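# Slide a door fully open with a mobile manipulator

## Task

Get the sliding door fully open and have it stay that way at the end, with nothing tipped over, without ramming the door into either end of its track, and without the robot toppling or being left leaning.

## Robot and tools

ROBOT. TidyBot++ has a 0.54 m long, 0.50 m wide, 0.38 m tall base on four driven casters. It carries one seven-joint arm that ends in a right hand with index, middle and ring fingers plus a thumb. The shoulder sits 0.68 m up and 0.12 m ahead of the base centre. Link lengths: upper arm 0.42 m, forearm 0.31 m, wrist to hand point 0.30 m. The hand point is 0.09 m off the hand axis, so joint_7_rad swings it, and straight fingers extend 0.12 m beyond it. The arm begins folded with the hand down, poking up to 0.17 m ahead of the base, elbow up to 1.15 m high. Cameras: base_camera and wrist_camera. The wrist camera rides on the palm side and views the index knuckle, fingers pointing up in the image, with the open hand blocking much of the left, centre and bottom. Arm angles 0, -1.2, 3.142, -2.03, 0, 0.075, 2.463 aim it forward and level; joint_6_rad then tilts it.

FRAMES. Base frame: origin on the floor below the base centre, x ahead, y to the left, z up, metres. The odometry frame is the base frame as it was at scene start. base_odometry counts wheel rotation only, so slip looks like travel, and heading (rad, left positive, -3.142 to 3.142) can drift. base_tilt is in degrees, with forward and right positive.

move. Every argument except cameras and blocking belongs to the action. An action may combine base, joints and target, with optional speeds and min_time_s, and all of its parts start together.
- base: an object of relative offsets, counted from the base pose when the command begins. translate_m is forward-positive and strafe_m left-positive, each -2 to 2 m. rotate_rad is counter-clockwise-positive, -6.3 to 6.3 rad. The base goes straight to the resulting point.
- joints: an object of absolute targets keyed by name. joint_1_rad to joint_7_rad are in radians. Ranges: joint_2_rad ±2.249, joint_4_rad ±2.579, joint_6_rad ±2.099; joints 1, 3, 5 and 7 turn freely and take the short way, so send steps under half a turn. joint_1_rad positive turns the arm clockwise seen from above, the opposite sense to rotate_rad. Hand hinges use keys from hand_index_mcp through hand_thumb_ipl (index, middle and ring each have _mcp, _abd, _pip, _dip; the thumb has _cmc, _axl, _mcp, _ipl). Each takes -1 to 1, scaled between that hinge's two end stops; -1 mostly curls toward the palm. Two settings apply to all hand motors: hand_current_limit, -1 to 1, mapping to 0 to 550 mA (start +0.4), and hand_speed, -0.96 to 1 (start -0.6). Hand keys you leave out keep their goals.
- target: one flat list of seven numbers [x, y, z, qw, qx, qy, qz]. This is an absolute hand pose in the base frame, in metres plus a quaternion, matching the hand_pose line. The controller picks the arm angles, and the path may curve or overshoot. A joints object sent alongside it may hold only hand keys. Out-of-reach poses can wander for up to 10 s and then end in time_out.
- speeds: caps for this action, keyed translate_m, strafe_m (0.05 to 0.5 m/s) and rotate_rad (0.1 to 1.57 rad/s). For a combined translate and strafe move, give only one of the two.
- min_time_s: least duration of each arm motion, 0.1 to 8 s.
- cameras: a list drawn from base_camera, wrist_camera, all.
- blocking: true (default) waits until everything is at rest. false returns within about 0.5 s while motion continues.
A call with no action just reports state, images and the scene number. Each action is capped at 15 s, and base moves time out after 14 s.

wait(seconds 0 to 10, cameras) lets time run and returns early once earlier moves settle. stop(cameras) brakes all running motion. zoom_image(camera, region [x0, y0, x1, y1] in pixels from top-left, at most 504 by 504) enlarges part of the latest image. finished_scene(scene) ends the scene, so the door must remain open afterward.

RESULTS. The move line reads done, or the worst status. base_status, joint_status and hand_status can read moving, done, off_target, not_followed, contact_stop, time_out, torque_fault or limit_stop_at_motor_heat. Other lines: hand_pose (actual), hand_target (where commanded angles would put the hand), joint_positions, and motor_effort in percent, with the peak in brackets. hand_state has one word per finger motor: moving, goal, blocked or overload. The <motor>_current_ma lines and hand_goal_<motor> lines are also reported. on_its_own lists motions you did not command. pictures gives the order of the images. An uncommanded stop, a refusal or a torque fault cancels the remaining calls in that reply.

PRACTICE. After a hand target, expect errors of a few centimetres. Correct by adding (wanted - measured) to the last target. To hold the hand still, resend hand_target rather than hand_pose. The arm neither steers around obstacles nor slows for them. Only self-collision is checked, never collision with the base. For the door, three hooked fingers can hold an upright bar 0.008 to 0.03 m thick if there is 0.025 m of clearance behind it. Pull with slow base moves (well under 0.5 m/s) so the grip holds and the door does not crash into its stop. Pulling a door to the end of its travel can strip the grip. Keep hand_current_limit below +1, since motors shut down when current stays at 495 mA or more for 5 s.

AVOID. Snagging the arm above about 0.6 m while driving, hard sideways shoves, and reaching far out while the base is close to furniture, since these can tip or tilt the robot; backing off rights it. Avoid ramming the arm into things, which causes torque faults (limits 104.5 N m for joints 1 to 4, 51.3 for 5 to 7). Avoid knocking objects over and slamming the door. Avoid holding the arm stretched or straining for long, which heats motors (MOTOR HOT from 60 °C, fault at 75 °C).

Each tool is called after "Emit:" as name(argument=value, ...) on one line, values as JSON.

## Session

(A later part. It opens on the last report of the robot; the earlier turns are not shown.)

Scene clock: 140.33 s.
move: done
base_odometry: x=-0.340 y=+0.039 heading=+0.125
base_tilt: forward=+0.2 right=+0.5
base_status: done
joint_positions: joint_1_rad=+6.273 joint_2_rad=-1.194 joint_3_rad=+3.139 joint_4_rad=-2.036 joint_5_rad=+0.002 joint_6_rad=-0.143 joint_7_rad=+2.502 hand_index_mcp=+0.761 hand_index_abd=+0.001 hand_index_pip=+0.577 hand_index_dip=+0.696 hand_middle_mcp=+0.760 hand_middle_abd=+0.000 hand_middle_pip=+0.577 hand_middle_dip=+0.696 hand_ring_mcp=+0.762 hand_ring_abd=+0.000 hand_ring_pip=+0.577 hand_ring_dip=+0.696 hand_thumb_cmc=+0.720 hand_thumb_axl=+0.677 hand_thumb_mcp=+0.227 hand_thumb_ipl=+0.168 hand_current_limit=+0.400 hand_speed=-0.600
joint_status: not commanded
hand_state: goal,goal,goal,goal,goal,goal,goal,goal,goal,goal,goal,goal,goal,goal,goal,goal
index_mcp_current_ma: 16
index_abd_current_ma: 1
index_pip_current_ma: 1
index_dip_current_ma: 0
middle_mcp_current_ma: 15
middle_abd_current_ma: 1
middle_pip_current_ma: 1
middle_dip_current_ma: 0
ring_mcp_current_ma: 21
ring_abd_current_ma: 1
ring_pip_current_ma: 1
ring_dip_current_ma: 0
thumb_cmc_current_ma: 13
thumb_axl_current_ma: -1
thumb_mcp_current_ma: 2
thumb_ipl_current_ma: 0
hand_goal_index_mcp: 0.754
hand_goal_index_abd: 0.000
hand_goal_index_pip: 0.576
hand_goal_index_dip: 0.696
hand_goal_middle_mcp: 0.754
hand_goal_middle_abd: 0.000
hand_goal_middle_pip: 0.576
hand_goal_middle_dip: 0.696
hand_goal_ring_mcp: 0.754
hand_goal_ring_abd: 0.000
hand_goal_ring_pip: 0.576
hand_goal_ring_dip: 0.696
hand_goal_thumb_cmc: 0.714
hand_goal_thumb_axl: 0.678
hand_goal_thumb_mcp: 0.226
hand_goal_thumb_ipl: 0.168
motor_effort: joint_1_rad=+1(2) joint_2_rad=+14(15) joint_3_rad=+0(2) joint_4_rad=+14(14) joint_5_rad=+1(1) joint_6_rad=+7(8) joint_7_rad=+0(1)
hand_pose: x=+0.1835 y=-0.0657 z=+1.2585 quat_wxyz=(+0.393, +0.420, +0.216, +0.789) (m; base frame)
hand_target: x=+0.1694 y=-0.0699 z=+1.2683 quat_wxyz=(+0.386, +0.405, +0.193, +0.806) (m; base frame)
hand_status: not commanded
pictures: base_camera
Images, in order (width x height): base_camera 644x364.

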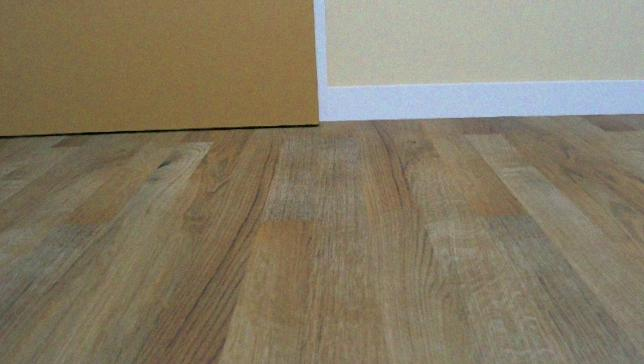

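Emit:
move(base={"rotate_rad": -0.037}, cameras=["base_camera"])

Emit:
zoom_image(camera="base_camera", region=[242, 80, 402, 160])

Emit:
move(base={"strafe_m": 0.45}, cameras=["all"])

Emit:
zoom_image(camera="base_camera", region=[242, 80, 402, 160])

Scene clock: 149.27 s.
move: done
base_odometry: x=-0.340 y=+0.039 heading=+0.089
base_tilt: forward=+0.2 right=+0.5
base_status: done
joint_positions: joint_1_rad=+6.273 joint_2_rad=-1.194 joint_3_rad=+3.139 joint_4_rad=-2.036 joint_5_rad=+0.002 joint_6_rad=-0.143 joint_7_rad=+2.502 hand_index_mcp=+0.761 hand_index_abd=+0.001 hand_index_pip=+0.577 hand_index_dip=+0.696 hand_middle_mcp=+0.760 hand_middle_abd=+0.000 hand_middle_pip=+0.577 hand_middle_dip=+0.696 hand_ring_mcp=+0.762 hand_ring_abd=+0.000 hand_ring_pip=+0.577 hand_ring_dip=+0.696 hand_thumb_cmc=+0.720 hand_thumb_axl=+0.677 hand_thumb_mcp=+0.227 hand_thumb_ipl=+0.168 hand_current_limit=+0.400 hand_speed=-0.600
joint_status: not commanded
hand_state: goal,goal,goal,goal,goal,goal,goal,goal,goal,goal,goal,goal,goal,goal,goal,goal
index_mcp_current_ma: 16
index_abd_current_ma: 1
index_pip_current_ma: 1
index_dip_current_ma: 0
middle_mcp_current_ma: 15
middle_abd_current_ma: 1
middle_pip_current_ma: 1
middle_dip_current_ma: 0
ring_mcp_current_ma: 21
ring_abd_current_ma: 1
ring_pip_current_ma: 1
ring_dip_current_ma: 0
thumb_cmc_current_ma: 13
thumb_axl_current_ma: -1
thumb_mcp_current_ma: 2
thumb_ipl_current_ma: 0
hand_goal_index_mcp: 0.754
hand_goal_index_abd: 0.000
hand_goal_index_pip: 0.576
hand_goal_index_dip: 0.696
hand_goal_middle_mcp: 0.754
hand_goal_middle_abd: 0.000
hand_goal_middle_pip: 0.576
hand_goal_middle_dip: 0.696
hand_goal_ring_mcp: 0.754
hand_goal_ring_abd: 0.000
hand_goal_ring_pip: 0.576
hand_goal_ring_dip: 0.696
hand_goal_thumb_cmc: 0.714
hand_goal_thumb_axl: 0.678
hand_goal_thumb_mcp: 0.226
hand_goal_thumb_ipl: 0.168
motor_effort: joint_1_rad=+1(2) joint_2_rad=+15(15) joint_3_rad=+1(1) joint_4_rad=+14(15) joint_5_rad=+2(2) joint_6_rad=+6(8) joint_7_rad=+1(1)
hand_pose: x=+0.1835 y=-0.0657 z=+1.2585 quat_wxyz=(+0.393, +0.420, +0.216, +0.789) (m; base frame)
hand_target: x=+0.1694 y=-0.0699 z=+1.2683 quat_wxyz=(+0.386, +0.405, +0.193, +0.806) (m; base frame)
hand_status: not commanded
pictures: base_camera
Images, in order (width x height): base_camera 644x364.

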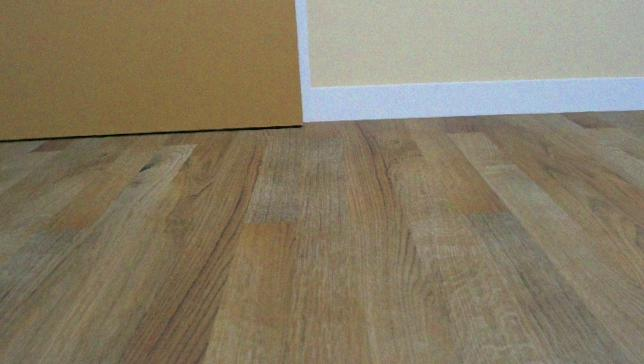

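Scaled by 3.150.

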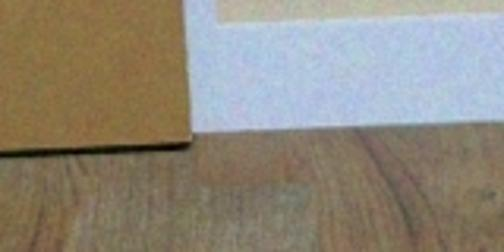

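Scene clock: 151.53 s.
move: done
base_odometry: x=-0.380 y=+0.487 heading=+0.088
base_tilt: forward=+0.2 right=+0.5
base_status: done
joint_positions: joint_1_rad=+6.275 joint_2_rad=-1.194 joint_3_rad=+3.140 joint_4_rad=-2.036 joint_5_rad=+0.002 joint_6_rad=-0.143 joint_7_rad=+2.502 hand_index_mcp=+0.761 hand_index_abd=+0.001 hand_index_pip=+0.577 hand_index_dip=+0.696 hand_middle_mcp=+0.760 hand_middle_abd=+0.001 hand_middle_pip=+0.577 hand_middle_dip=+0.696 hand_ring_mcp=+0.762 hand_ring_abd=+0.001 hand_ring_pip=+0.577 hand_ring_dip=+0.696 hand_thumb_cmc=+0.720 hand_thumb_axl=+0.677 hand_thumb_mcp=+0.227 hand_thumb_ipl=+0.168 hand_current_limit=+0.400 hand_speed=-0.600
joint_status: not commanded
hand_state: goal,goal,goal,goal,goal,goal,goal,goal,goal,goal,goal,goal,goal,goal,goal,goal
index_mcp_current_ma: 16
index_abd_current_ma: 1
index_pip_current_ma: 1
index_dip_current_ma: 0
middle_mcp_current_ma: 15
middle_abd_current_ma: 1
middle_pip_current_ma: 1
middle_dip_current_ma: 0
ring_mcp_current_ma: 21
ring_abd_current_ma: 1
ring_pip_current_ma: 1
ring_dip_current_ma: 0
thumb_cmc_current_ma: 13
thumb_axl_current_ma: -1
thumb_mcp_current_ma: 2
thumb_ipl_current_ma: 0
hand_goal_index_mcp: 0.754
hand_goal_index_abd: 0.000
hand_goal_index_pip: 0.576
hand_goal_index_dip: 0.696
hand_goal_middle_mcp: 0.754
hand_goal_middle_abd: 0.000
hand_goal_middle_pip: 0.576
hand_goal_middle_dip: 0.696
hand_goal_ring_mcp: 0.754
hand_goal_ring_abd: 0.000
hand_goal_ring_pip: 0.576
hand_goal_ring_dip: 0.696
hand_goal_thumb_cmc: 0.714
hand_goal_thumb_axl: 0.678
hand_goal_thumb_mcp: 0.226
hand_goal_thumb_ipl: 0.168
motor_effort: joint_1_rad=+0(2) joint_2_rad=+15(15) joint_3_rad=+1(2) joint_4_rad=+14(14) joint_5_rad=+0(1) joint_6_rad=+7(8) joint_7_rad=+0(1)
hand_pose: x=+0.1834 y=-0.0659 z=+1.2585 quat_wxyz=(+0.394, +0.421, +0.215, +0.788) (m; base frame)
hand_target: x=+0.1694 y=-0.0699 z=+1.2683 quat_wxyz=(+0.386, +0.405, +0.193, +0.806) (m; base frame)
hand_status: not commanded
pictures: base_camera, wrist_camera
Images, in order (width x height): base_camera 644x364, wrist_camera 504x504.

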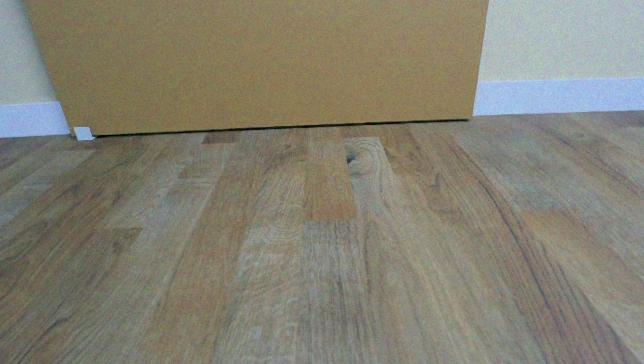

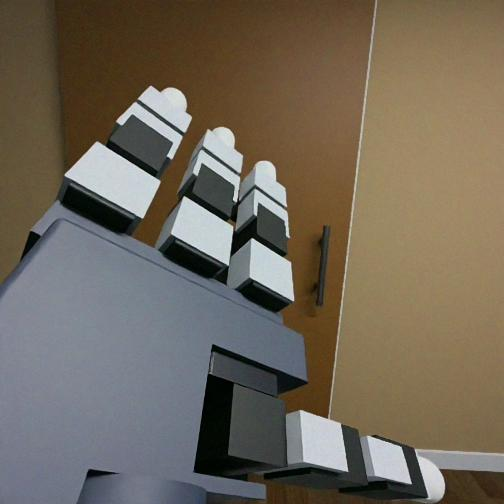

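Scaled by 3.150.

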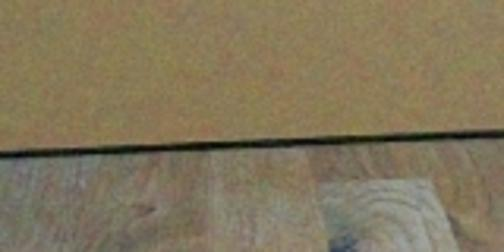

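Emit:
move(base={"strafe_m": -0.30}, target=[0.5, 0.0, 1.02, 0.7071, 0, 0.7071, 0], min_time_s=3, cameras=["all"])

Scene clock: 159.63 s.
move: done
base_odometry: x=-0.354 y=+0.188 heading=+0.087
base_tilt: forward=+0.2 right=+0.5
base_status: done
joint_positions: joint_1_rad=+6.043 joint_2_rad=-0.640 joint_3_rad=+3.551 joint_4_rad=-2.231 joint_5_rad=+0.867 joint_6_rad=+0.058 joint_7_rad=+4.018 hand_index_mcp=+0.758 hand_index_abd=-0.002 hand_index_pip=+0.577 hand_index_dip=+0.696 hand_middle_mcp=+0.758 hand_middle_abd=-0.002 hand_middle_pip=+0.577 hand_middle_dip=+0.696 hand_ring_mcp=+0.759 hand_ring_abd=-0.002 hand_ring_pip=+0.577 hand_ring_dip=+0.696 hand_thumb_cmc=+0.719 hand_thumb_axl=+0.677 hand_thumb_mcp=+0.227 hand_thumb_ipl=+0.168 hand_current_limit=+0.400 hand_speed=-0.600
joint_status: not commanded
hand_state: goal,goal,goal,goal,goal,goal,goal,goal,goal,goal,goal,goal,goal,goal,goal,goal
index_mcp_current_ma: 8
index_abd_current_ma: -3
index_pip_current_ma: 1
index_dip_current_ma: 0
middle_mcp_current_ma: 7
middle_abd_current_ma: -2
middle_pip_current_ma: 1
middle_dip_current_ma: 0
ring_mcp_current_ma: 10
ring_abd_current_ma: -2
ring_pip_current_ma: 1
ring_dip_current_ma: 0
thumb_cmc_current_ma: 10
thumb_axl_current_ma: -1
thumb_mcp_current_ma: 2
thumb_ipl_current_ma: 0
hand_goal_index_mcp: 0.754
hand_goal_index_abd: 0.000
hand_goal_index_pip: 0.576
hand_goal_index_dip: 0.696
hand_goal_middle_mcp: 0.754
hand_goal_middle_abd: 0.000
hand_goal_middle_pip: 0.576
hand_goal_middle_dip: 0.696
hand_goal_ring_mcp: 0.754
hand_goal_ring_abd: 0.000
hand_goal_ring_pip: 0.576
hand_goal_ring_dip: 0.696
hand_goal_thumb_cmc: 0.714
hand_goal_thumb_axl: 0.678
hand_goal_thumb_mcp: 0.226
hand_goal_thumb_ipl: 0.168
motor_effort: joint_1_rad=+1(2) joint_2_rad=+0(16) joint_3_rad=-3(3) joint_4_rad=+18(19) joint_5_rad=+0(1) joint_6_rad=+8(9) joint_7_rad=+0(1)
hand_pose: x=+0.4969 y=-0.0144 z=+1.0282 quat_wxyz=(+0.703, +0.041, +0.710, +0.008) (m; base frame)
hand_target: x=+0.5000 y=+0.0000 z=+1.0200 quat_wxyz=(+0.707, +0.000, +0.707, +0.000) (m; base frame)
hand_status: done (0.017 m and 4.8 deg from the pose sent, 0.402 m and 129.0 deg at the start)
pictures: base_camera, wrist_camera
Images, in order (width x height): base_camera 644x364, wrist_camera 504x504.

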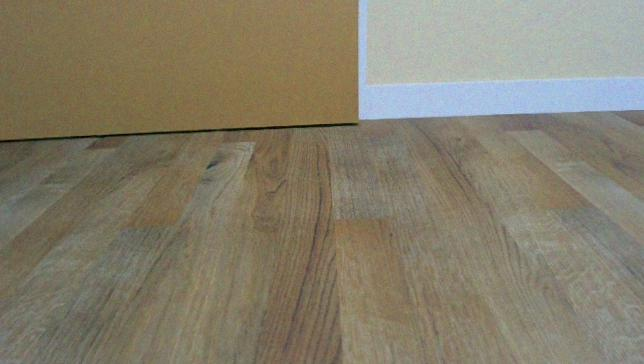

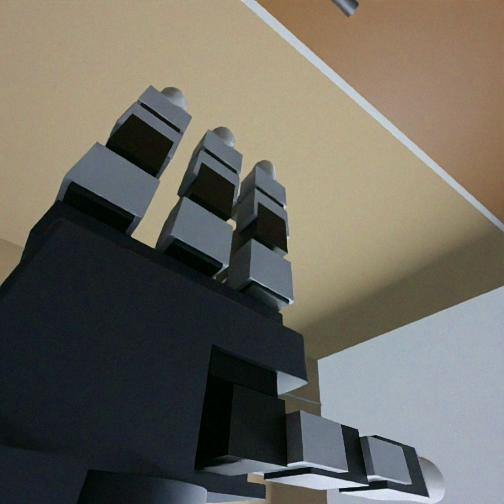

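Emit:
move(base={"translate_m": 0.2}, speeds={"translate_m": 0.2}, cameras=["all"])

Scene clock: 174.23 s.
move: done
base_odometry: x=-0.154 y=+0.206 heading=+0.087
base_tilt: forward=+0.2 right=+0.5
base_status: done
joint_positions: joint_1_rad=+6.041 joint_2_rad=-0.634 joint_3_rad=+3.551 joint_4_rad=-2.232 joint_5_rad=+0.868 joint_6_rad=+0.060 joint_7_rad=+4.019 hand_index_mcp=+0.757 hand_index_abd=-0.002 hand_index_pip=+0.577 hand_index_dip=+0.696 hand_middle_mcp=+0.757 hand_middle_abd=-0.002 hand_middle_pip=+0.577 hand_middle_dip=+0.696 hand_ring_mcp=+0.758 hand_ring_abd=-0.002 hand_ring_pip=+0.577 hand_ring_dip=+0.696 hand_thumb_cmc=+0.718 hand_thumb_axl=+0.677 hand_thumb_mcp=+0.227 hand_thumb_ipl=+0.168 hand_current_limit=+0.400 hand_speed=-0.600
joint_status: not commanded
hand_state: goal,goal,goal,goal,goal,goal,goal,goal,goal,goal,goal,goal,goal,goal,goal,goal
index_mcp_current_ma: 6
index_abd_current_ma: -3
index_pip_current_ma: 1
index_dip_current_ma: 0
middle_mcp_current_ma: 5
middle_abd_current_ma: -2
middle_pip_current_ma: 1
middle_dip_current_ma: 0
ring_mcp_current_ma: 8
ring_abd_current_ma: -2
ring_pip_current_ma: 1
ring_dip_current_ma: 0
thumb_cmc_current_ma: 9
thumb_axl_current_ma: -1
thumb_mcp_current_ma: 2
thumb_ipl_current_ma: 0
hand_goal_index_mcp: 0.754
hand_goal_index_abd: 0.000
hand_goal_index_pip: 0.576
hand_goal_index_dip: 0.696
hand_goal_middle_mcp: 0.754
hand_goal_middle_abd: 0.000
hand_goal_middle_pip: 0.576
hand_goal_middle_dip: 0.696
hand_goal_ring_mcp: 0.754
hand_goal_ring_abd: 0.000
hand_goal_ring_pip: 0.576
hand_goal_ring_dip: 0.696
hand_goal_thumb_cmc: 0.714
hand_goal_thumb_axl: 0.678
hand_goal_thumb_mcp: 0.226
hand_goal_thumb_ipl: 0.168
motor_effort: joint_1_rad=+0(1) joint_2_rad=+0(3) joint_3_rad=-3(3) joint_4_rad=+18(19) joint_5_rad=+0(1) joint_6_rad=+7(8) joint_7_rad=+0(0)
hand_pose: x=+0.4988 y=-0.0132 z=+1.0263 quat_wxyz=(+0.701, +0.039, +0.712, +0.008) (m; base frame)
hand_target: x=+0.5000 y=+0.0000 z=+1.0200 quat_wxyz=(+0.707, +0.000, +0.707, +0.000) (m; base frame)
hand_status: not commanded
pictures: base_camera, wrist_camera
Images, in order (width x height): base_camera 644x364, wrist_camera 504x504.

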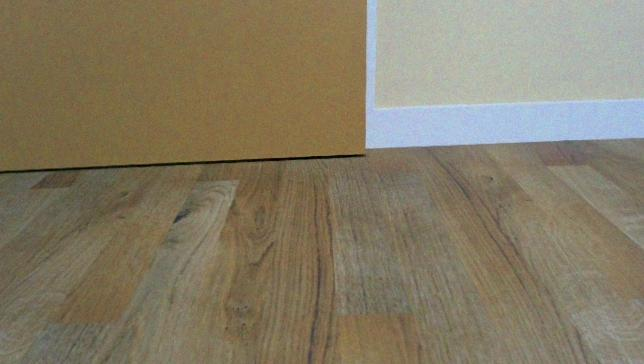

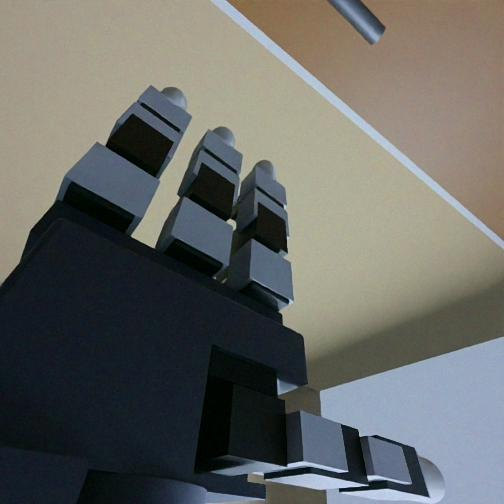

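Emit:
move(base={"translate_m": 0.1}, speeds={"translate_m": 0.1}, cameras=["wrist_camera"])

Scene clock: 181.10 s.
move: done
base_odometry: x=-0.054 y=+0.214 heading=+0.087
base_tilt: forward=+0.2 right=+0.5
base_status: done
joint_positions: joint_1_rad=+6.041 joint_2_rad=-0.631 joint_3_rad=+3.552 joint_4_rad=-2.232 joint_5_rad=+0.868 joint_6_rad=+0.060 joint_7_rad=+4.019 hand_index_mcp=+0.757 hand_index_abd=-0.002 hand_index_pip=+0.577 hand_index_dip=+0.696 hand_middle_mcp=+0.757 hand_middle_abd=-0.002 hand_middle_pip=+0.577 hand_middle_dip=+0.696 hand_ring_mcp=+0.758 hand_ring_abd=-0.002 hand_ring_pip=+0.577 hand_ring_dip=+0.696 hand_thumb_cmc=+0.718 hand_thumb_axl=+0.677 hand_thumb_mcp=+0.227 hand_thumb_ipl=+0.168 hand_current_limit=+0.400 hand_speed=-0.600
joint_status: not commanded
hand_state: goal,goal,goal,goal,goal,goal,goal,goal,goal,goal,goal,goal,goal,goal,goal,goal
index_mcp_current_ma: 6
index_abd_current_ma: -3
index_pip_current_ma: 1
index_dip_current_ma: 0
middle_mcp_current_ma: 5
middle_abd_current_ma: -2
middle_pip_current_ma: 1
middle_dip_current_ma: 0
ring_mcp_current_ma: 8
ring_abd_current_ma: -2
ring_pip_current_ma: 1
ring_dip_current_ma: 0
thumb_cmc_current_ma: 9
thumb_axl_current_ma: -1
thumb_mcp_current_ma: 2
thumb_ipl_current_ma: 0
hand_goal_index_mcp: 0.754
hand_goal_index_abd: 0.000
hand_goal_index_pip: 0.576
hand_goal_index_dip: 0.696
hand_goal_middle_mcp: 0.754
hand_goal_middle_abd: 0.000
hand_goal_middle_pip: 0.576
hand_goal_middle_dip: 0.696
hand_goal_ring_mcp: 0.754
hand_goal_ring_abd: 0.000
hand_goal_ring_pip: 0.576
hand_goal_ring_dip: 0.696
hand_goal_thumb_cmc: 0.714
hand_goal_thumb_axl: 0.678
hand_goal_thumb_mcp: 0.226
hand_goal_thumb_ipl: 0.168
motor_effort: joint_1_rad=+0(1) joint_2_rad=+0(2) joint_3_rad=-3(3) joint_4_rad=+18(18) joint_5_rad=-1(1) joint_6_rad=+6(8) joint_7_rad=+0(0)
hand_pose: x=+0.4998 y=-0.0126 z=+1.0253 quat_wxyz=(+0.700, +0.039, +0.713, +0.008) (m; base frame)
hand_target: x=+0.5000 y=+0.0000 z=+1.0200 quat_wxyz=(+0.707, +0.000, +0.707, +0.000) (m; base frame)
hand_status: not commanded
pictures: wrist_camera
Images, in order (width x height): wrist_camera 504x504.

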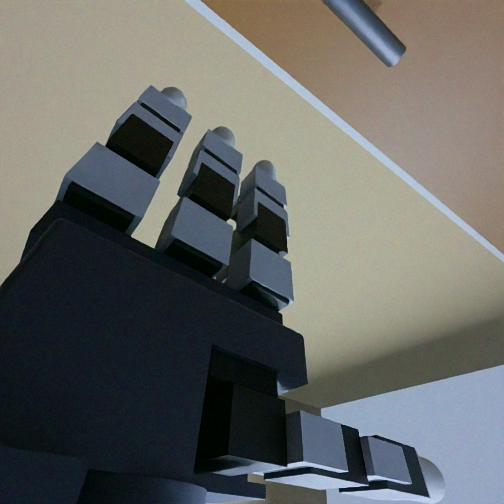

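Emit:
move(base={"translate_m": 0.08}, speeds={"translate_m": 0.1}, cameras=["wrist_camera"])

Scene clock: 187.83 s.
move: done
base_odometry: x=+0.025 y=+0.221 heading=+0.087
base_tilt: forward=+0.2 right=+0.5
base_status: done
joint_positions: joint_1_rad=+6.040 joint_2_rad=-0.630 joint_3_rad=+3.552 joint_4_rad=-2.232 joint_5_rad=+0.868 joint_6_rad=+0.061 joint_7_rad=+4.019 hand_index_mcp=+0.757 hand_index_abd=-0.002 hand_index_pip=+0.577 hand_index_dip=+0.696 hand_middle_mcp=+0.757 hand_middle_abd=-0.002 hand_middle_pip=+0.577 hand_middle_dip=+0.696 hand_ring_mcp=+0.758 hand_ring_abd=-0.002 hand_ring_pip=+0.577 hand_ring_dip=+0.696 hand_thumb_cmc=+0.718 hand_thumb_axl=+0.677 hand_thumb_mcp=+0.227 hand_thumb_ipl=+0.168 hand_current_limit=+0.400 hand_speed=-0.600
joint_status: not commanded
hand_state: goal,goal,goal,goal,goal,goal,goal,goal,goal,goal,goal,goal,goal,goal,goal,goal
index_mcp_current_ma: 5
index_abd_current_ma: -3
index_pip_current_ma: 1
index_dip_current_ma: 0
middle_mcp_current_ma: 5
middle_abd_current_ma: -2
middle_pip_current_ma: 1
middle_dip_current_ma: 0
ring_mcp_current_ma: 8
ring_abd_current_ma: -2
ring_pip_current_ma: 1
ring_dip_current_ma: 0
thumb_cmc_current_ma: 9
thumb_axl_current_ma: -1
thumb_mcp_current_ma: 2
thumb_ipl_current_ma: 0
hand_goal_index_mcp: 0.754
hand_goal_index_abd: 0.000
hand_goal_index_pip: 0.576
hand_goal_index_dip: 0.696
hand_goal_middle_mcp: 0.754
hand_goal_middle_abd: 0.000
hand_goal_middle_pip: 0.576
hand_goal_middle_dip: 0.696
hand_goal_ring_mcp: 0.754
hand_goal_ring_abd: 0.000
hand_goal_ring_pip: 0.576
hand_goal_ring_dip: 0.696
hand_goal_thumb_cmc: 0.714
hand_goal_thumb_axl: 0.678
hand_goal_thumb_mcp: 0.226
hand_goal_thumb_ipl: 0.168
motor_effort: joint_1_rad=+0(1) joint_2_rad=+0(2) joint_3_rad=-3(3) joint_4_rad=+18(18) joint_5_rad=+0(2) joint_6_rad=+8(8) joint_7_rad=+0(0)
hand_pose: x=+0.5004 y=-0.0123 z=+1.0247 quat_wxyz=(+0.700, +0.038, +0.713, +0.008) (m; base frame)
hand_target: x=+0.5000 y=+0.0000 z=+1.0200 quat_wxyz=(+0.707, +0.000, +0.707, +0.000) (m; base frame)
hand_status: not commanded
pictures: wrist_camera
Images, in order (width x height): wrist_camera 504x504.

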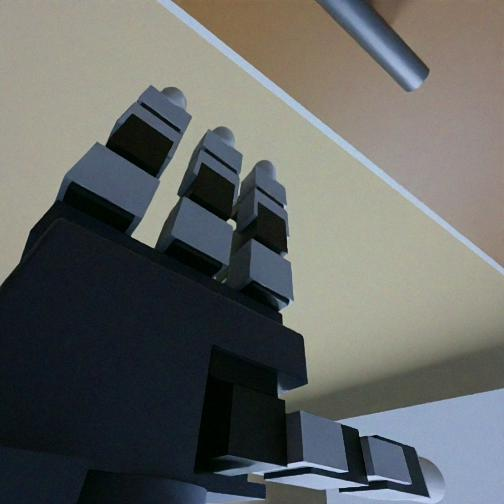

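Emit:
move(base={"translate_m": 0.06}, speeds={"translate_m": 0.08}, cameras=["wrist_camera"])

Emit:
move(base={"strafe_m": 0.05}, speeds={"strafe_m": 0.08}, cameras=["wrist_camera"])

Scene clock: 194.40 s.
move: done
base_odometry: x=+0.085 y=+0.226 heading=+0.087
base_tilt: forward=+0.2 right=+0.4
base_status: done
joint_positions: joint_1_rad=+6.040 joint_2_rad=-0.629 joint_3_rad=+3.552 joint_4_rad=-2.232 joint_5_rad=+0.868 joint_6_rad=+0.061 joint_7_rad=+4.019 hand_index_mcp=+0.757 hand_index_abd=-0.002 hand_index_pip=+0.577 hand_index_dip=+0.696 hand_middle_mcp=+0.757 hand_middle_abd=-0.002 hand_middle_pip=+0.577 hand_middle_dip=+0.696 hand_ring_mcp=+0.758 hand_ring_abd=-0.002 hand_ring_pip=+0.577 hand_ring_dip=+0.696 hand_thumb_cmc=+0.718 hand_thumb_axl=+0.677 hand_thumb_mcp=+0.227 hand_thumb_ipl=+0.168 hand_current_limit=+0.400 hand_speed=-0.600
joint_status: not commanded
hand_state: goal,goal,goal,goal,goal,goal,goal,goal,goal,goal,goal,goal,goal,goal,goal,goal
index_mcp_current_ma: 5
index_abd_current_ma: -3
index_pip_current_ma: 1
index_dip_current_ma: 0
middle_mcp_current_ma: 5
middle_abd_current_ma: -2
middle_pip_current_ma: 1
middle_dip_current_ma: 0
ring_mcp_current_ma: 8
ring_abd_current_ma: -2
ring_pip_current_ma: 1
ring_dip_current_ma: 0
thumb_cmc_current_ma: 9
thumb_axl_current_ma: -1
thumb_mcp_current_ma: 2
thumb_ipl_current_ma: 0
hand_goal_index_mcp: 0.754
hand_goal_index_abd: 0.000
hand_goal_index_pip: 0.576
hand_goal_index_dip: 0.696
hand_goal_middle_mcp: 0.754
hand_goal_middle_abd: 0.000
hand_goal_middle_pip: 0.576
hand_goal_middle_dip: 0.696
hand_goal_ring_mcp: 0.754
hand_goal_ring_abd: 0.000
hand_goal_ring_pip: 0.576
hand_goal_ring_dip: 0.696
hand_goal_thumb_cmc: 0.714
hand_goal_thumb_axl: 0.678
hand_goal_thumb_mcp: 0.226
hand_goal_thumb_ipl: 0.168
motor_effort: joint_1_rad=+1(1) joint_2_rad=+0(2) joint_3_rad=-3(3) joint_4_rad=+18(18) joint_5_rad=-1(1) joint_6_rad=+6(8) joint_7_rad=+0(0)
hand_pose: x=+0.5006 y=-0.0122 z=+1.0244 quat_wxyz=(+0.699, +0.038, +0.714, +0.008) (m; base frame)
hand_target: x=+0.5000 y=+0.0000 z=+1.0200 quat_wxyz=(+0.707, +0.000, +0.707, +0.000) (m; base frame)
hand_status: not commanded
pictures: wrist_camera
Images, in order (width x height): wrist_camera 504x504.

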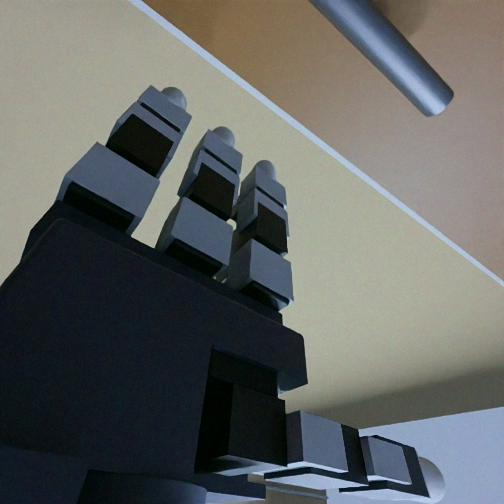

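Scene clock: 195.57 s.
move: done
base_odometry: x=+0.081 y=+0.276 heading=+0.087
base_tilt: forward=+0.2 right=+0.5
base_status: done
joint_positions: joint_1_rad=+6.040 joint_2_rad=-0.629 joint_3_rad=+3.555 joint_4_rad=-2.232 joint_5_rad=+0.868 joint_6_rad=+0.062 joint_7_rad=+4.019 hand_index_mcp=+0.756 hand_index_abd=-0.002 hand_index_pip=+0.577 hand_index_dip=+0.696 hand_middle_mcp=+0.756 hand_middle_abd=-0.002 hand_middle_pip=+0.577 hand_middle_dip=+0.696 hand_ring_mcp=+0.757 hand_ring_abd=-0.002 hand_ring_pip=+0.577 hand_ring_dip=+0.696 hand_thumb_cmc=+0.718 hand_thumb_axl=+0.677 hand_thumb_mcp=+0.227 hand_thumb_ipl=+0.168 hand_current_limit=+0.400 hand_speed=-0.600
joint_status: not commanded
hand_state: goal,goal,goal,goal,goal,goal,goal,goal,goal,goal,goal,goal,goal,goal,goal,goal
index_mcp_current_ma: 4
index_abd_current_ma: -3
index_pip_current_ma: 1
index_dip_current_ma: 0
middle_mcp_current_ma: 4
middle_abd_current_ma: -2
middle_pip_current_ma: 1
middle_dip_current_ma: 0
ring_mcp_current_ma: 6
ring_abd_current_ma: -2
ring_pip_current_ma: 1
ring_dip_current_ma: 0
thumb_cmc_current_ma: 7
thumb_axl_current_ma: -1
thumb_mcp_current_ma: 2
thumb_ipl_current_ma: 0
hand_goal_index_mcp: 0.754
hand_goal_index_abd: 0.000
hand_goal_index_pip: 0.576
hand_goal_index_dip: 0.696
hand_goal_middle_mcp: 0.754
hand_goal_middle_abd: 0.000
hand_goal_middle_pip: 0.576
hand_goal_middle_dip: 0.696
hand_goal_ring_mcp: 0.754
hand_goal_ring_abd: 0.000
hand_goal_ring_pip: 0.576
hand_goal_ring_dip: 0.696
hand_goal_thumb_cmc: 0.714
hand_goal_thumb_axl: 0.678
hand_goal_thumb_mcp: 0.226
hand_goal_thumb_ipl: 0.168
motor_effort: joint_1_rad=+0(1) joint_2_rad=+0(1) joint_3_rad=-3(4) joint_4_rad=+18(18) joint_5_rad=+0(1) joint_6_rad=+7(9) joint_7_rad=+0(0)
hand_pose: x=+0.5007 y=-0.0135 z=+1.0245 quat_wxyz=(+0.700, +0.039, +0.713, +0.008) (m; base frame)
hand_target: x=+0.5000 y=+0.0000 z=+1.0200 quat_wxyz=(+0.707, +0.000, +0.707, +0.000) (m; base frame)
hand_status: not commanded
pictures: wrist_camera
Images, in order (width x height): wrist_camera 504x504.

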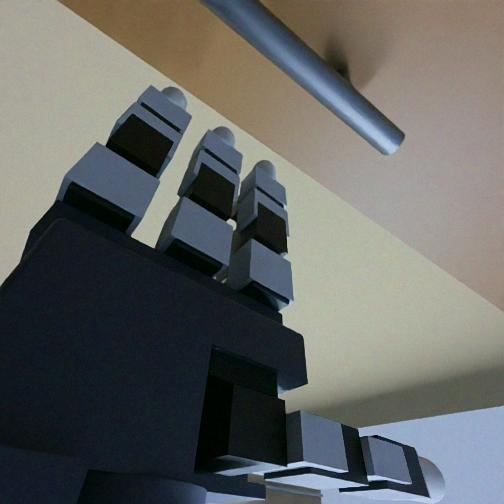

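Emit:
move(base={"translate_m": 0.03}, speeds={"translate_m": 0.06}, cameras=["wrist_camera"])

Emit:
move(base={"strafe_m": 0.04}, speeds={"strafe_m": 0.06}, cameras=["wrist_camera"])

Scene clock: 201.07 s.
move: done
base_odometry: x=+0.111 y=+0.279 heading=+0.087
base_tilt: forward=+0.2 right=+0.5
base_status: done
joint_positions: joint_1_rad=+6.040 joint_2_rad=-0.629 joint_3_rad=+3.555 joint_4_rad=-2.232 joint_5_rad=+0.868 joint_6_rad=+0.062 joint_7_rad=+4.019 hand_index_mcp=+0.756 hand_index_abd=-0.002 hand_index_pip=+0.577 hand_index_dip=+0.696 hand_middle_mcp=+0.756 hand_middle_abd=-0.002 hand_middle_pip=+0.577 hand_middle_dip=+0.696 hand_ring_mcp=+0.757 hand_ring_abd=-0.002 hand_ring_pip=+0.577 hand_ring_dip=+0.696 hand_thumb_cmc=+0.718 hand_thumb_axl=+0.677 hand_thumb_mcp=+0.227 hand_thumb_ipl=+0.168 hand_current_limit=+0.400 hand_speed=-0.600
joint_status: not commanded
hand_state: goal,goal,goal,goal,goal,goal,goal,goal,goal,goal,goal,goal,goal,goal,goal,goal
index_mcp_current_ma: 4
index_abd_current_ma: -3
index_pip_current_ma: 1
index_dip_current_ma: 0
middle_mcp_current_ma: 4
middle_abd_current_ma: -2
middle_pip_current_ma: 1
middle_dip_current_ma: 0
ring_mcp_current_ma: 6
ring_abd_current_ma: -2
ring_pip_current_ma: 1
ring_dip_current_ma: 0
thumb_cmc_current_ma: 7
thumb_axl_current_ma: -1
thumb_mcp_current_ma: 2
thumb_ipl_current_ma: 0
hand_goal_index_mcp: 0.754
hand_goal_index_abd: 0.000
hand_goal_index_pip: 0.576
hand_goal_index_dip: 0.696
hand_goal_middle_mcp: 0.754
hand_goal_middle_abd: 0.000
hand_goal_middle_pip: 0.576
hand_goal_middle_dip: 0.696
hand_goal_ring_mcp: 0.754
hand_goal_ring_abd: 0.000
hand_goal_ring_pip: 0.576
hand_goal_ring_dip: 0.696
hand_goal_thumb_cmc: 0.714
hand_goal_thumb_axl: 0.678
hand_goal_thumb_mcp: 0.226
hand_goal_thumb_ipl: 0.168
motor_effort: joint_1_rad=+1(1) joint_2_rad=+0(3) joint_3_rad=-3(3) joint_4_rad=+18(19) joint_5_rad=+0(1) joint_6_rad=+7(8) joint_7_rad=+0(0)
hand_pose: x=+0.5008 y=-0.0133 z=+1.0244 quat_wxyz=(+0.700, +0.039, +0.713, +0.008) (m; base frame)
hand_target: x=+0.5000 y=+0.0000 z=+1.0200 quat_wxyz=(+0.707, +0.000, +0.707, +0.000) (m; base frame)
hand_status: not commanded
pictures: wrist_camera
Images, in order (width x height): wrist_camera 504x504.

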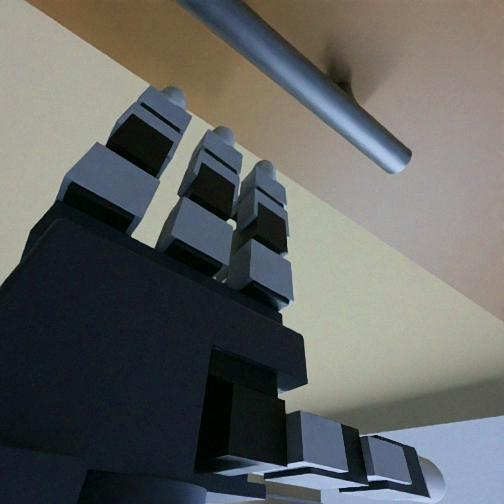

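Scene clock: 202.23 s.
move: done
base_odometry: x=+0.108 y=+0.319 heading=+0.087
base_tilt: forward=+0.2 right=+0.5
base_status: done
joint_positions: joint_1_rad=+6.039 joint_2_rad=-0.629 joint_3_rad=+3.556 joint_4_rad=-2.232 joint_5_rad=+0.868 joint_6_rad=+0.063 joint_7_rad=+4.019 hand_index_mcp=+0.756 hand_index_abd=-0.002 hand_index_pip=+0.577 hand_index_dip=+0.696 hand_middle_mcp=+0.756 hand_middle_abd=-0.002 hand_middle_pip=+0.577 hand_middle_dip=+0.696 hand_ring_mcp=+0.757 hand_ring_abd=-0.002 hand_ring_pip=+0.577 hand_ring_dip=+0.696 hand_thumb_cmc=+0.717 hand_thumb_axl=+0.677 hand_thumb_mcp=+0.227 hand_thumb_ipl=+0.168 hand_current_limit=+0.400 hand_speed=-0.600
joint_status: not commanded
hand_state: goal,goal,goal,goal,goal,goal,goal,goal,goal,goal,goal,goal,goal,goal,goal,goal
index_mcp_current_ma: 4
index_abd_current_ma: -3
index_pip_current_ma: 1
index_dip_current_ma: 0
middle_mcp_current_ma: 4
middle_abd_current_ma: -2
middle_pip_current_ma: 1
middle_dip_current_ma: 0
ring_mcp_current_ma: 5
ring_abd_current_ma: -2
ring_pip_current_ma: 1
ring_dip_current_ma: 0
thumb_cmc_current_ma: 6
thumb_axl_current_ma: -1
thumb_mcp_current_ma: 2
thumb_ipl_current_ma: 0
hand_goal_index_mcp: 0.754
hand_goal_index_abd: 0.000
hand_goal_index_pip: 0.576
hand_goal_index_dip: 0.696
hand_goal_middle_mcp: 0.754
hand_goal_middle_abd: 0.000
hand_goal_middle_pip: 0.576
hand_goal_middle_dip: 0.696
hand_goal_ring_mcp: 0.754
hand_goal_ring_abd: 0.000
hand_goal_ring_pip: 0.576
hand_goal_ring_dip: 0.696
hand_goal_thumb_cmc: 0.714
hand_goal_thumb_axl: 0.678
hand_goal_thumb_mcp: 0.226
hand_goal_thumb_ipl: 0.168
motor_effort: joint_1_rad=+1(1) joint_2_rad=+0(1) joint_3_rad=-3(4) joint_4_rad=+18(19) joint_5_rad=-1(1) joint_6_rad=+7(8) joint_7_rad=+0(0)
hand_pose: x=+0.5008 y=-0.0137 z=+1.0244 quat_wxyz=(+0.700, +0.040, +0.713, +0.008) (m; base frame)
hand_target: x=+0.5000 y=+0.0000 z=+1.0200 quat_wxyz=(+0.707, +0.000, +0.707, +0.000) (m; base frame)
hand_status: not commanded
pictures: wrist_camera
Images, in order (width x height): wrist_camera 504x504.

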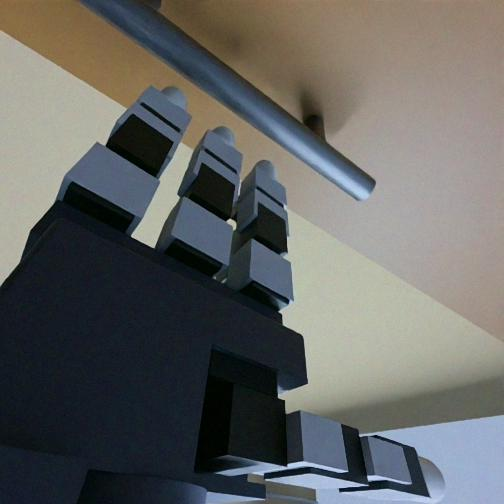

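Emit:
move(base={"translate_m": 0.01, "strafe_m": 0.03}, speeds={"strafe_m": 0.06}, cameras=["wrist_camera"])

Scene clock: 208.43 s.
move: done
base_odometry: x=+0.115 y=+0.350 heading=+0.087
base_tilt: forward=+0.2 right=+0.5
base_status: done
joint_positions: joint_1_rad=+6.039 joint_2_rad=-0.636 joint_3_rad=+3.574 joint_4_rad=-2.233 joint_5_rad=+0.868 joint_6_rad=+0.063 joint_7_rad=+4.020 hand_index_mcp=+0.771 hand_index_abd=-0.006 hand_index_pip=+0.586 hand_index_dip=+0.699 hand_middle_mcp=+0.786 hand_middle_abd=-0.007 hand_middle_pip=+0.595 hand_middle_dip=+0.703 hand_ring_mcp=+0.803 hand_ring_abd=-0.006 hand_ring_pip=+0.600 hand_ring_dip=+0.705 hand_thumb_cmc=+0.717 hand_thumb_axl=+0.677 hand_thumb_mcp=+0.227 hand_thumb_ipl=+0.168 hand_current_limit=+0.400 hand_speed=-0.600
joint_status: not commanded
hand_state: goal,goal,goal,goal,blocked,goal,goal,goal,blocked,goal,blocked,goal,goal,goal,goal,goal
index_mcp_current_ma: 50
index_abd_current_ma: -10
index_pip_current_ma: 25
index_dip_current_ma: 5
middle_mcp_current_ma: 104
middle_abd_current_ma: -13
middle_pip_current_ma: 52
middle_dip_current_ma: 17
ring_mcp_current_ma: 178
ring_abd_current_ma: -10
ring_pip_current_ma: 68
ring_dip_current_ma: 21
thumb_cmc_current_ma: 6
thumb_axl_current_ma: -1
thumb_mcp_current_ma: 2
thumb_ipl_current_ma: 0
hand_goal_index_mcp: 0.754
hand_goal_index_abd: 0.000
hand_goal_index_pip: 0.576
hand_goal_index_dip: 0.696
hand_goal_middle_mcp: 0.754
hand_goal_middle_abd: 0.000
hand_goal_middle_pip: 0.576
hand_goal_middle_dip: 0.696
hand_goal_ring_mcp: 0.754
hand_goal_ring_abd: 0.000
hand_goal_ring_pip: 0.576
hand_goal_ring_dip: 0.696
hand_goal_thumb_cmc: 0.714
hand_goal_thumb_axl: 0.678
hand_goal_thumb_mcp: 0.226
hand_goal_thumb_ipl: 0.168
motor_effort: joint_1_rad=-2(5) joint_2_rad=+3(6) joint_3_rad=-5(7) joint_4_rad=+17(19) joint_5_rad=+0(1) joint_6_rad=+10(12) joint_7_rad=+0(0)
hand_pose: x=+0.4990 y=-0.0230 z=+1.0257 quat_wxyz=(+0.701, +0.048, +0.711, +0.007) (m; base frame)
hand_target: x=+0.5000 y=+0.0000 z=+1.0200 quat_wxyz=(+0.707, +0.000, +0.707, +0.000) (m; base frame)
hand_status: not commanded
pictures: wrist_camera
Images, in order (width x height): wrist_camera 504x504.

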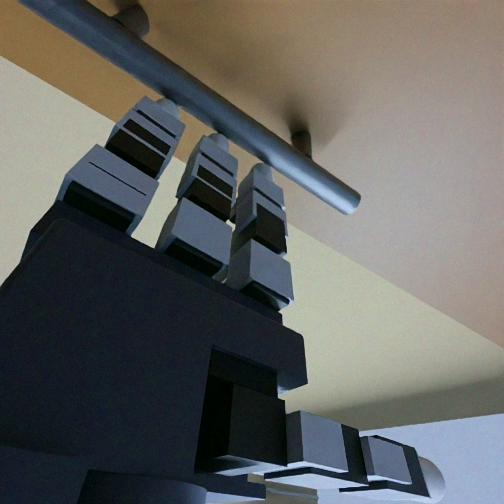

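Emit:
move(base={"strafe_m": -0.02}, speeds={"strafe_m": 0.06})

Emit:
move(base={"translate_m": 0.02}, speeds={"translate_m": 0.05}, cameras=["wrist_camera"])

Emit:
zoom_image(camera="wrist_camera", region=[80, 20, 380, 320])

Scene clock: 216.00 s.
move: done
base_odometry: x=+0.117 y=+0.330 heading=+0.087
base_tilt: forward=+0.2 right=+0.4
base_status: done
joint_positions: joint_1_rad=+6.035 joint_2_rad=-0.635 joint_3_rad=+3.574 joint_4_rad=-2.233 joint_5_rad=+0.868 joint_6_rad=+0.067 joint_7_rad=+4.020 hand_index_mcp=+0.757 hand_index_abd=-0.006 hand_index_pip=+0.579 hand_index_dip=+0.699 hand_middle_mcp=+0.757 hand_middle_abd=-0.007 hand_middle_pip=+0.579 hand_middle_dip=+0.699 hand_ring_mcp=+0.758 hand_ring_abd=-0.006 hand_ring_pip=+0.579 hand_ring_dip=+0.699 hand_thumb_cmc=+0.717 hand_thumb_axl=+0.677 hand_thumb_mcp=+0.227 hand_thumb_ipl=+0.168 hand_current_limit=+0.400 hand_speed=-0.600
joint_status: not commanded
hand_state: goal,goal,goal,goal,goal,goal,goal,goal,goal,goal,goal,goal,goal,goal,goal,goal
index_mcp_current_ma: 6
index_abd_current_ma: -10
index_pip_current_ma: 5
index_dip_current_ma: 5
middle_mcp_current_ma: 6
middle_abd_current_ma: -13
middle_pip_current_ma: 5
middle_dip_current_ma: 5
ring_mcp_current_ma: 10
ring_abd_current_ma: -10
ring_pip_current_ma: 5
ring_dip_current_ma: 5
thumb_cmc_current_ma: 6
thumb_axl_current_ma: -1
thumb_mcp_current_ma: 2
thumb_ipl_current_ma: 0
hand_goal_index_mcp: 0.754
hand_goal_index_abd: 0.000
hand_goal_index_pip: 0.576
hand_goal_index_dip: 0.696
hand_goal_middle_mcp: 0.754
hand_goal_middle_abd: 0.000
hand_goal_middle_pip: 0.576
hand_goal_middle_dip: 0.696
hand_goal_ring_mcp: 0.754
hand_goal_ring_abd: 0.000
hand_goal_ring_pip: 0.576
hand_goal_ring_dip: 0.696
hand_goal_thumb_cmc: 0.714
hand_goal_thumb_axl: 0.678
hand_goal_thumb_mcp: 0.226
hand_goal_thumb_ipl: 0.168
motor_effort: joint_1_rad=+1(3) joint_2_rad=+0(3) joint_3_rad=-3(6) joint_4_rad=+18(19) joint_5_rad=+0(1) joint_6_rad=+8(10) joint_7_rad=+0(0)
hand_pose: x=+0.4992 y=-0.0205 z=+1.0261 quat_wxyz=(+0.702, +0.045, +0.711, +0.009) (m; base frame)
hand_target: x=+0.5000 y=+0.0000 z=+1.0200 quat_wxyz=(+0.707, +0.000, +0.707, +0.000) (m; base frame)
hand_status: not commanded
pictures: none

Scene clock: 216.87 s.
move: done
base_odometry: x=+0.137 y=+0.332 heading=+0.087
base_tilt: forward=+0.2 right=+0.5
base_status: done
joint_positions: joint_1_rad=+6.035 joint_2_rad=-0.635 joint_3_rad=+3.574 joint_4_rad=-2.233 joint_5_rad=+0.868 joint_6_rad=+0.067 joint_7_rad=+4.020 hand_index_mcp=+0.757 hand_index_abd=-0.006 hand_index_pip=+0.579 hand_index_dip=+0.699 hand_middle_mcp=+0.757 hand_middle_abd=-0.007 hand_middle_pip=+0.579 hand_middle_dip=+0.699 hand_ring_mcp=+0.773 hand_ring_abd=-0.005 hand_ring_pip=+0.584 hand_ring_dip=+0.699 hand_thumb_cmc=+0.717 hand_thumb_axl=+0.677 hand_thumb_mcp=+0.227 hand_thumb_ipl=+0.168 hand_current_limit=+0.400 hand_speed=-0.600
joint_status: not commanded
hand_state: goal,goal,goal,goal,goal,goal,goal,goal,goal,goal,goal,goal,goal,goal,goal,goal
index_mcp_current_ma: 6
index_abd_current_ma: -10
index_pip_current_ma: 5
index_dip_current_ma: 5
middle_mcp_current_ma: 5
middle_abd_current_ma: -13
middle_pip_current_ma: 5
middle_dip_current_ma: 5
ring_mcp_current_ma: 57
ring_abd_current_ma: -9
ring_pip_current_ma: 18
ring_dip_current_ma: 5
thumb_cmc_current_ma: 6
thumb_axl_current_ma: -1
thumb_mcp_current_ma: 2
thumb_ipl_current_ma: 0
hand_goal_index_mcp: 0.754
hand_goal_index_abd: 0.000
hand_goal_index_pip: 0.576
hand_goal_index_dip: 0.696
hand_goal_middle_mcp: 0.754
hand_goal_middle_abd: 0.000
hand_goal_middle_pip: 0.576
hand_goal_middle_dip: 0.696
hand_goal_ring_mcp: 0.754
hand_goal_ring_abd: 0.000
hand_goal_ring_pip: 0.576
hand_goal_ring_dip: 0.696
hand_goal_thumb_cmc: 0.714
hand_goal_thumb_axl: 0.678
hand_goal_thumb_mcp: 0.226
hand_goal_thumb_ipl: 0.168
motor_effort: joint_1_rad=+0(1) joint_2_rad=+1(3) joint_3_rad=-3(4) joint_4_rad=+18(18) joint_5_rad=-1(1) joint_6_rad=+8(9) joint_7_rad=+0(0)
hand_pose: x=+0.4993 y=-0.0204 z=+1.0259 quat_wxyz=(+0.702, +0.045, +0.711, +0.009) (m; base frame)
hand_target: x=+0.5000 y=+0.0000 z=+1.0200 quat_wxyz=(+0.707, +0.000, +0.707, +0.000) (m; base frame)
hand_status: not commanded
pictures: wrist_camera
Images, in order (width x height): wrist_camera 504x504.

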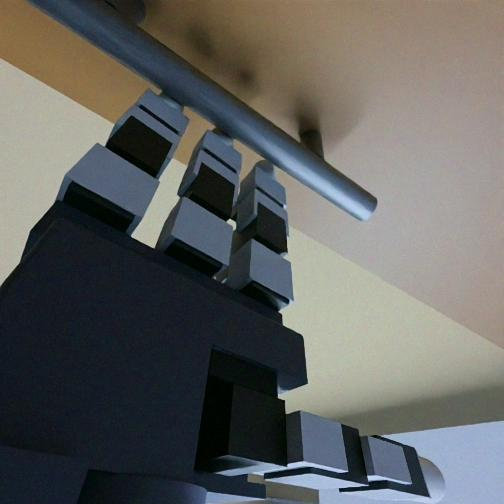

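Scaled by 1.680 from the camera's 504x504 image, which has a finer 720x720 frame.

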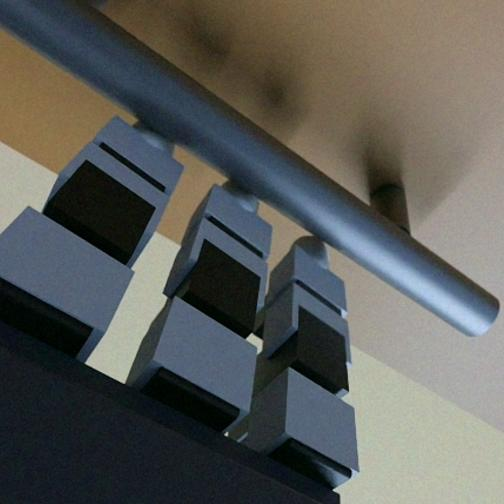

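Emit:
move(base={"strafe_m": 0.04}, speeds={"strafe_m": 0.05}, cameras=["all"])

Scene clock: 220.10 s.
move: done
base_odometry: x=+0.133 y=+0.372 heading=+0.087
base_tilt: forward=+0.2 right=+0.5
base_status: done
joint_positions: joint_1_rad=+6.044 joint_2_rad=-0.635 joint_3_rad=+3.599 joint_4_rad=-2.230 joint_5_rad=+0.869 joint_6_rad=+0.067 joint_7_rad=+4.021 hand_index_mcp=+0.794 hand_index_abd=+0.008 hand_index_pip=+0.602 hand_index_dip=+0.707 hand_middle_mcp=+0.815 hand_middle_abd=+0.012 hand_middle_pip=+0.614 hand_middle_dip=+0.714 hand_ring_mcp=+0.843 hand_ring_abd=+0.012 hand_ring_pip=+0.619 hand_ring_dip=+0.715 hand_thumb_cmc=+0.717 hand_thumb_axl=+0.677 hand_thumb_mcp=+0.227 hand_thumb_ipl=+0.168 hand_current_limit=+0.400 hand_speed=-0.600
joint_status: not commanded
hand_state: blocked,goal,blocked,goal,blocked,goal,blocked,goal,blocked,goal,blocked,goal,goal,goal,goal,goal
index_mcp_current_ma: 139
index_abd_current_ma: 16
index_pip_current_ma: 76
index_dip_current_ma: 27
middle_mcp_current_ma: 230
middle_abd_current_ma: 26
middle_pip_current_ma: 119
middle_dip_current_ma: 48
ring_mcp_current_ma: 361
ring_abd_current_ma: 26
ring_pip_current_ma: 139
ring_dip_current_ma: 53
thumb_cmc_current_ma: 6
thumb_axl_current_ma: -1
thumb_mcp_current_ma: 2
thumb_ipl_current_ma: 0
hand_goal_index_mcp: 0.754
hand_goal_index_abd: 0.000
hand_goal_index_pip: 0.576
hand_goal_index_dip: 0.696
hand_goal_middle_mcp: 0.754
hand_goal_middle_abd: 0.000
hand_goal_middle_pip: 0.576
hand_goal_middle_dip: 0.696
hand_goal_ring_mcp: 0.754
hand_goal_ring_abd: 0.000
hand_goal_ring_pip: 0.576
hand_goal_ring_dip: 0.696
hand_goal_thumb_cmc: 0.714
hand_goal_thumb_axl: 0.678
hand_goal_thumb_mcp: 0.226
hand_goal_thumb_ipl: 0.168
motor_effort: joint_1_rad=-5(8) joint_2_rad=+2(3) joint_3_rad=-9(12) joint_4_rad=+14(18) joint_5_rad=+0(1) joint_6_rad=+11(12) joint_7_rad=+0(0)
hand_pose: x=+0.5000 y=-0.0372 z=+1.0261 quat_wxyz=(+0.701, +0.061, +0.710, +0.003) (m; base frame)
hand_target: x=+0.5000 y=+0.0000 z=+1.0200 quat_wxyz=(+0.707, +0.000, +0.707, +0.000) (m; base frame)
hand_status: not commanded
pictures: base_camera, wrist_camera
Images, in order (width x height): base_camera 644x364, wrist_camera 504x504.

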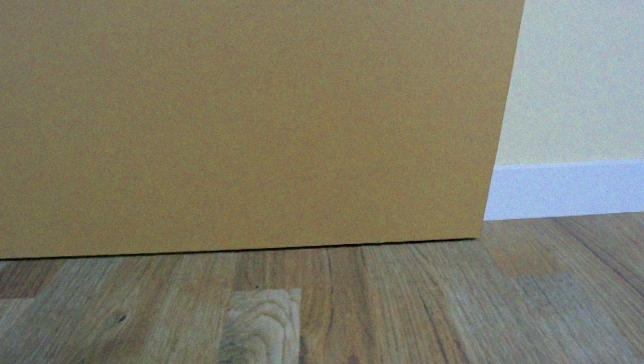

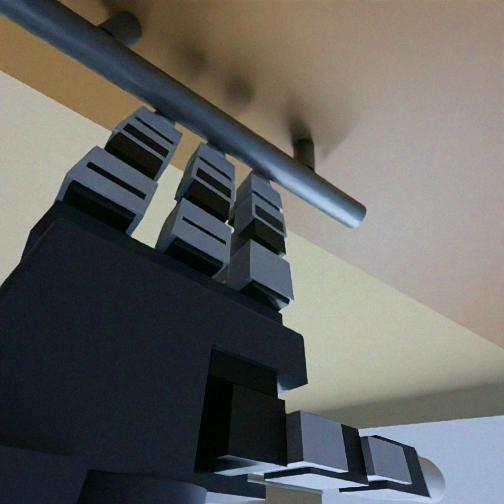

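Emit:
move(base={"strafe_m": 0.04}, speeds={"strafe_m": 0.05}, cameras=["all"])

Scene clock: 226.83 s.
move: done
base_odometry: x=+0.130 y=+0.411 heading=+0.087
base_tilt: forward=+0.2 right=+0.5
base_status: done
joint_positions: joint_1_rad=+6.064 joint_2_rad=-0.635 joint_3_rad=+3.623 joint_4_rad=-2.226 joint_5_rad=+0.869 joint_6_rad=+0.067 joint_7_rad=+4.021 hand_index_mcp=+0.843 hand_index_abd=+0.013 hand_index_pip=+0.636 hand_index_dip=+0.725 hand_middle_mcp=+0.874 hand_middle_abd=+0.014 hand_middle_pip=+0.636 hand_middle_dip=+0.727 hand_ring_mcp=+0.919 hand_ring_abd=+0.011 hand_ring_pip=+0.623 hand_ring_dip=+0.719 hand_thumb_cmc=+0.717 hand_thumb_axl=+0.677 hand_thumb_mcp=+0.227 hand_thumb_ipl=+0.168 hand_current_limit=+0.400 hand_speed=-0.600
joint_status: not commanded
hand_state: blocked,goal,blocked,blocked,blocked,goal,blocked,blocked,blocked,goal,blocked,blocked,goal,goal,goal,goal
index_mcp_current_ma: 361
index_abd_current_ma: 27
index_pip_current_ma: 208
index_dip_current_ma: 89
middle_mcp_current_ma: 385
middle_abd_current_ma: 30
middle_pip_current_ma: 211
middle_dip_current_ma: 96
ring_mcp_current_ma: 385
ring_abd_current_ma: 24
ring_pip_current_ma: 158
ring_dip_current_ma: 67
thumb_cmc_current_ma: 5
thumb_axl_current_ma: -1
thumb_mcp_current_ma: 2
thumb_ipl_current_ma: 0
hand_goal_index_mcp: 0.754
hand_goal_index_abd: 0.000
hand_goal_index_pip: 0.576
hand_goal_index_dip: 0.696
hand_goal_middle_mcp: 0.754
hand_goal_middle_abd: 0.000
hand_goal_middle_pip: 0.576
hand_goal_middle_dip: 0.696
hand_goal_ring_mcp: 0.754
hand_goal_ring_abd: 0.000
hand_goal_ring_pip: 0.576
hand_goal_ring_dip: 0.696
hand_goal_thumb_cmc: 0.714
hand_goal_thumb_axl: 0.678
hand_goal_thumb_mcp: 0.226
hand_goal_thumb_ipl: 0.168
motor_effort: joint_1_rad=-8(11) joint_2_rad=+2(3) joint_3_rad=-13(16) joint_4_rad=+14(14) joint_5_rad=+0(1) joint_6_rad=+14(17) joint_7_rad=+0(1)
hand_pose: x=+0.4994 y=-0.0576 z=+1.0266 quat_wxyz=(+0.701, +0.080, +0.709, -0.006) (m; base frame)
hand_target: x=+0.5000 y=+0.0000 z=+1.0200 quat_wxyz=(+0.707, +0.000, +0.707, +0.000) (m; base frame)
hand_status: not commanded
pictures: base_camera, wrist_camera
Images, in order (width x height): base_camera 644x364, wrist_camera 504x504.

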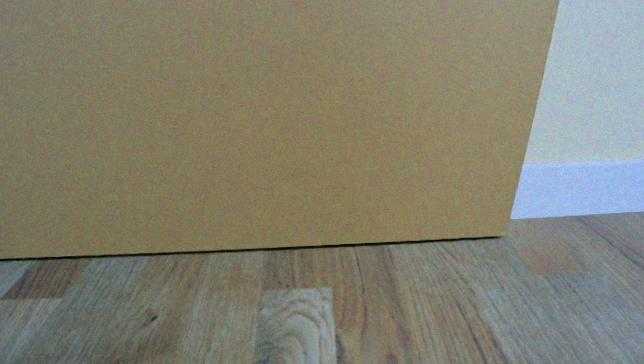

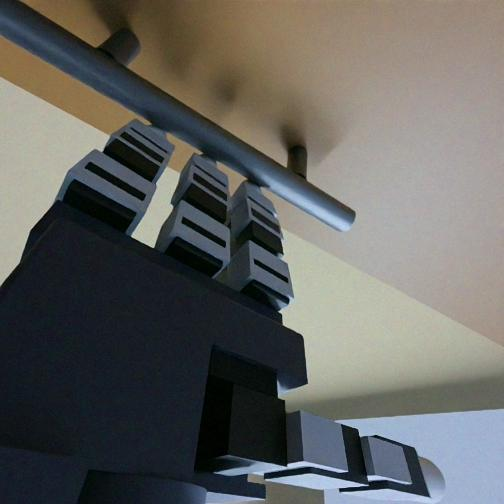

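Emit:
zoom_image(camera="wrist_camera", region=[180, 60, 380, 260])

Scaled by 2.520 from the camera's 504x504 image, which has a finer 720x720 frame.

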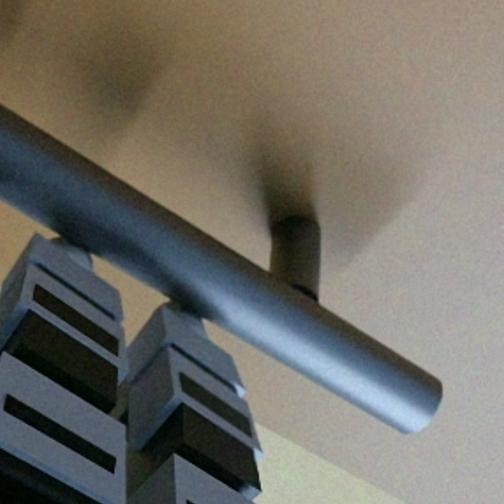

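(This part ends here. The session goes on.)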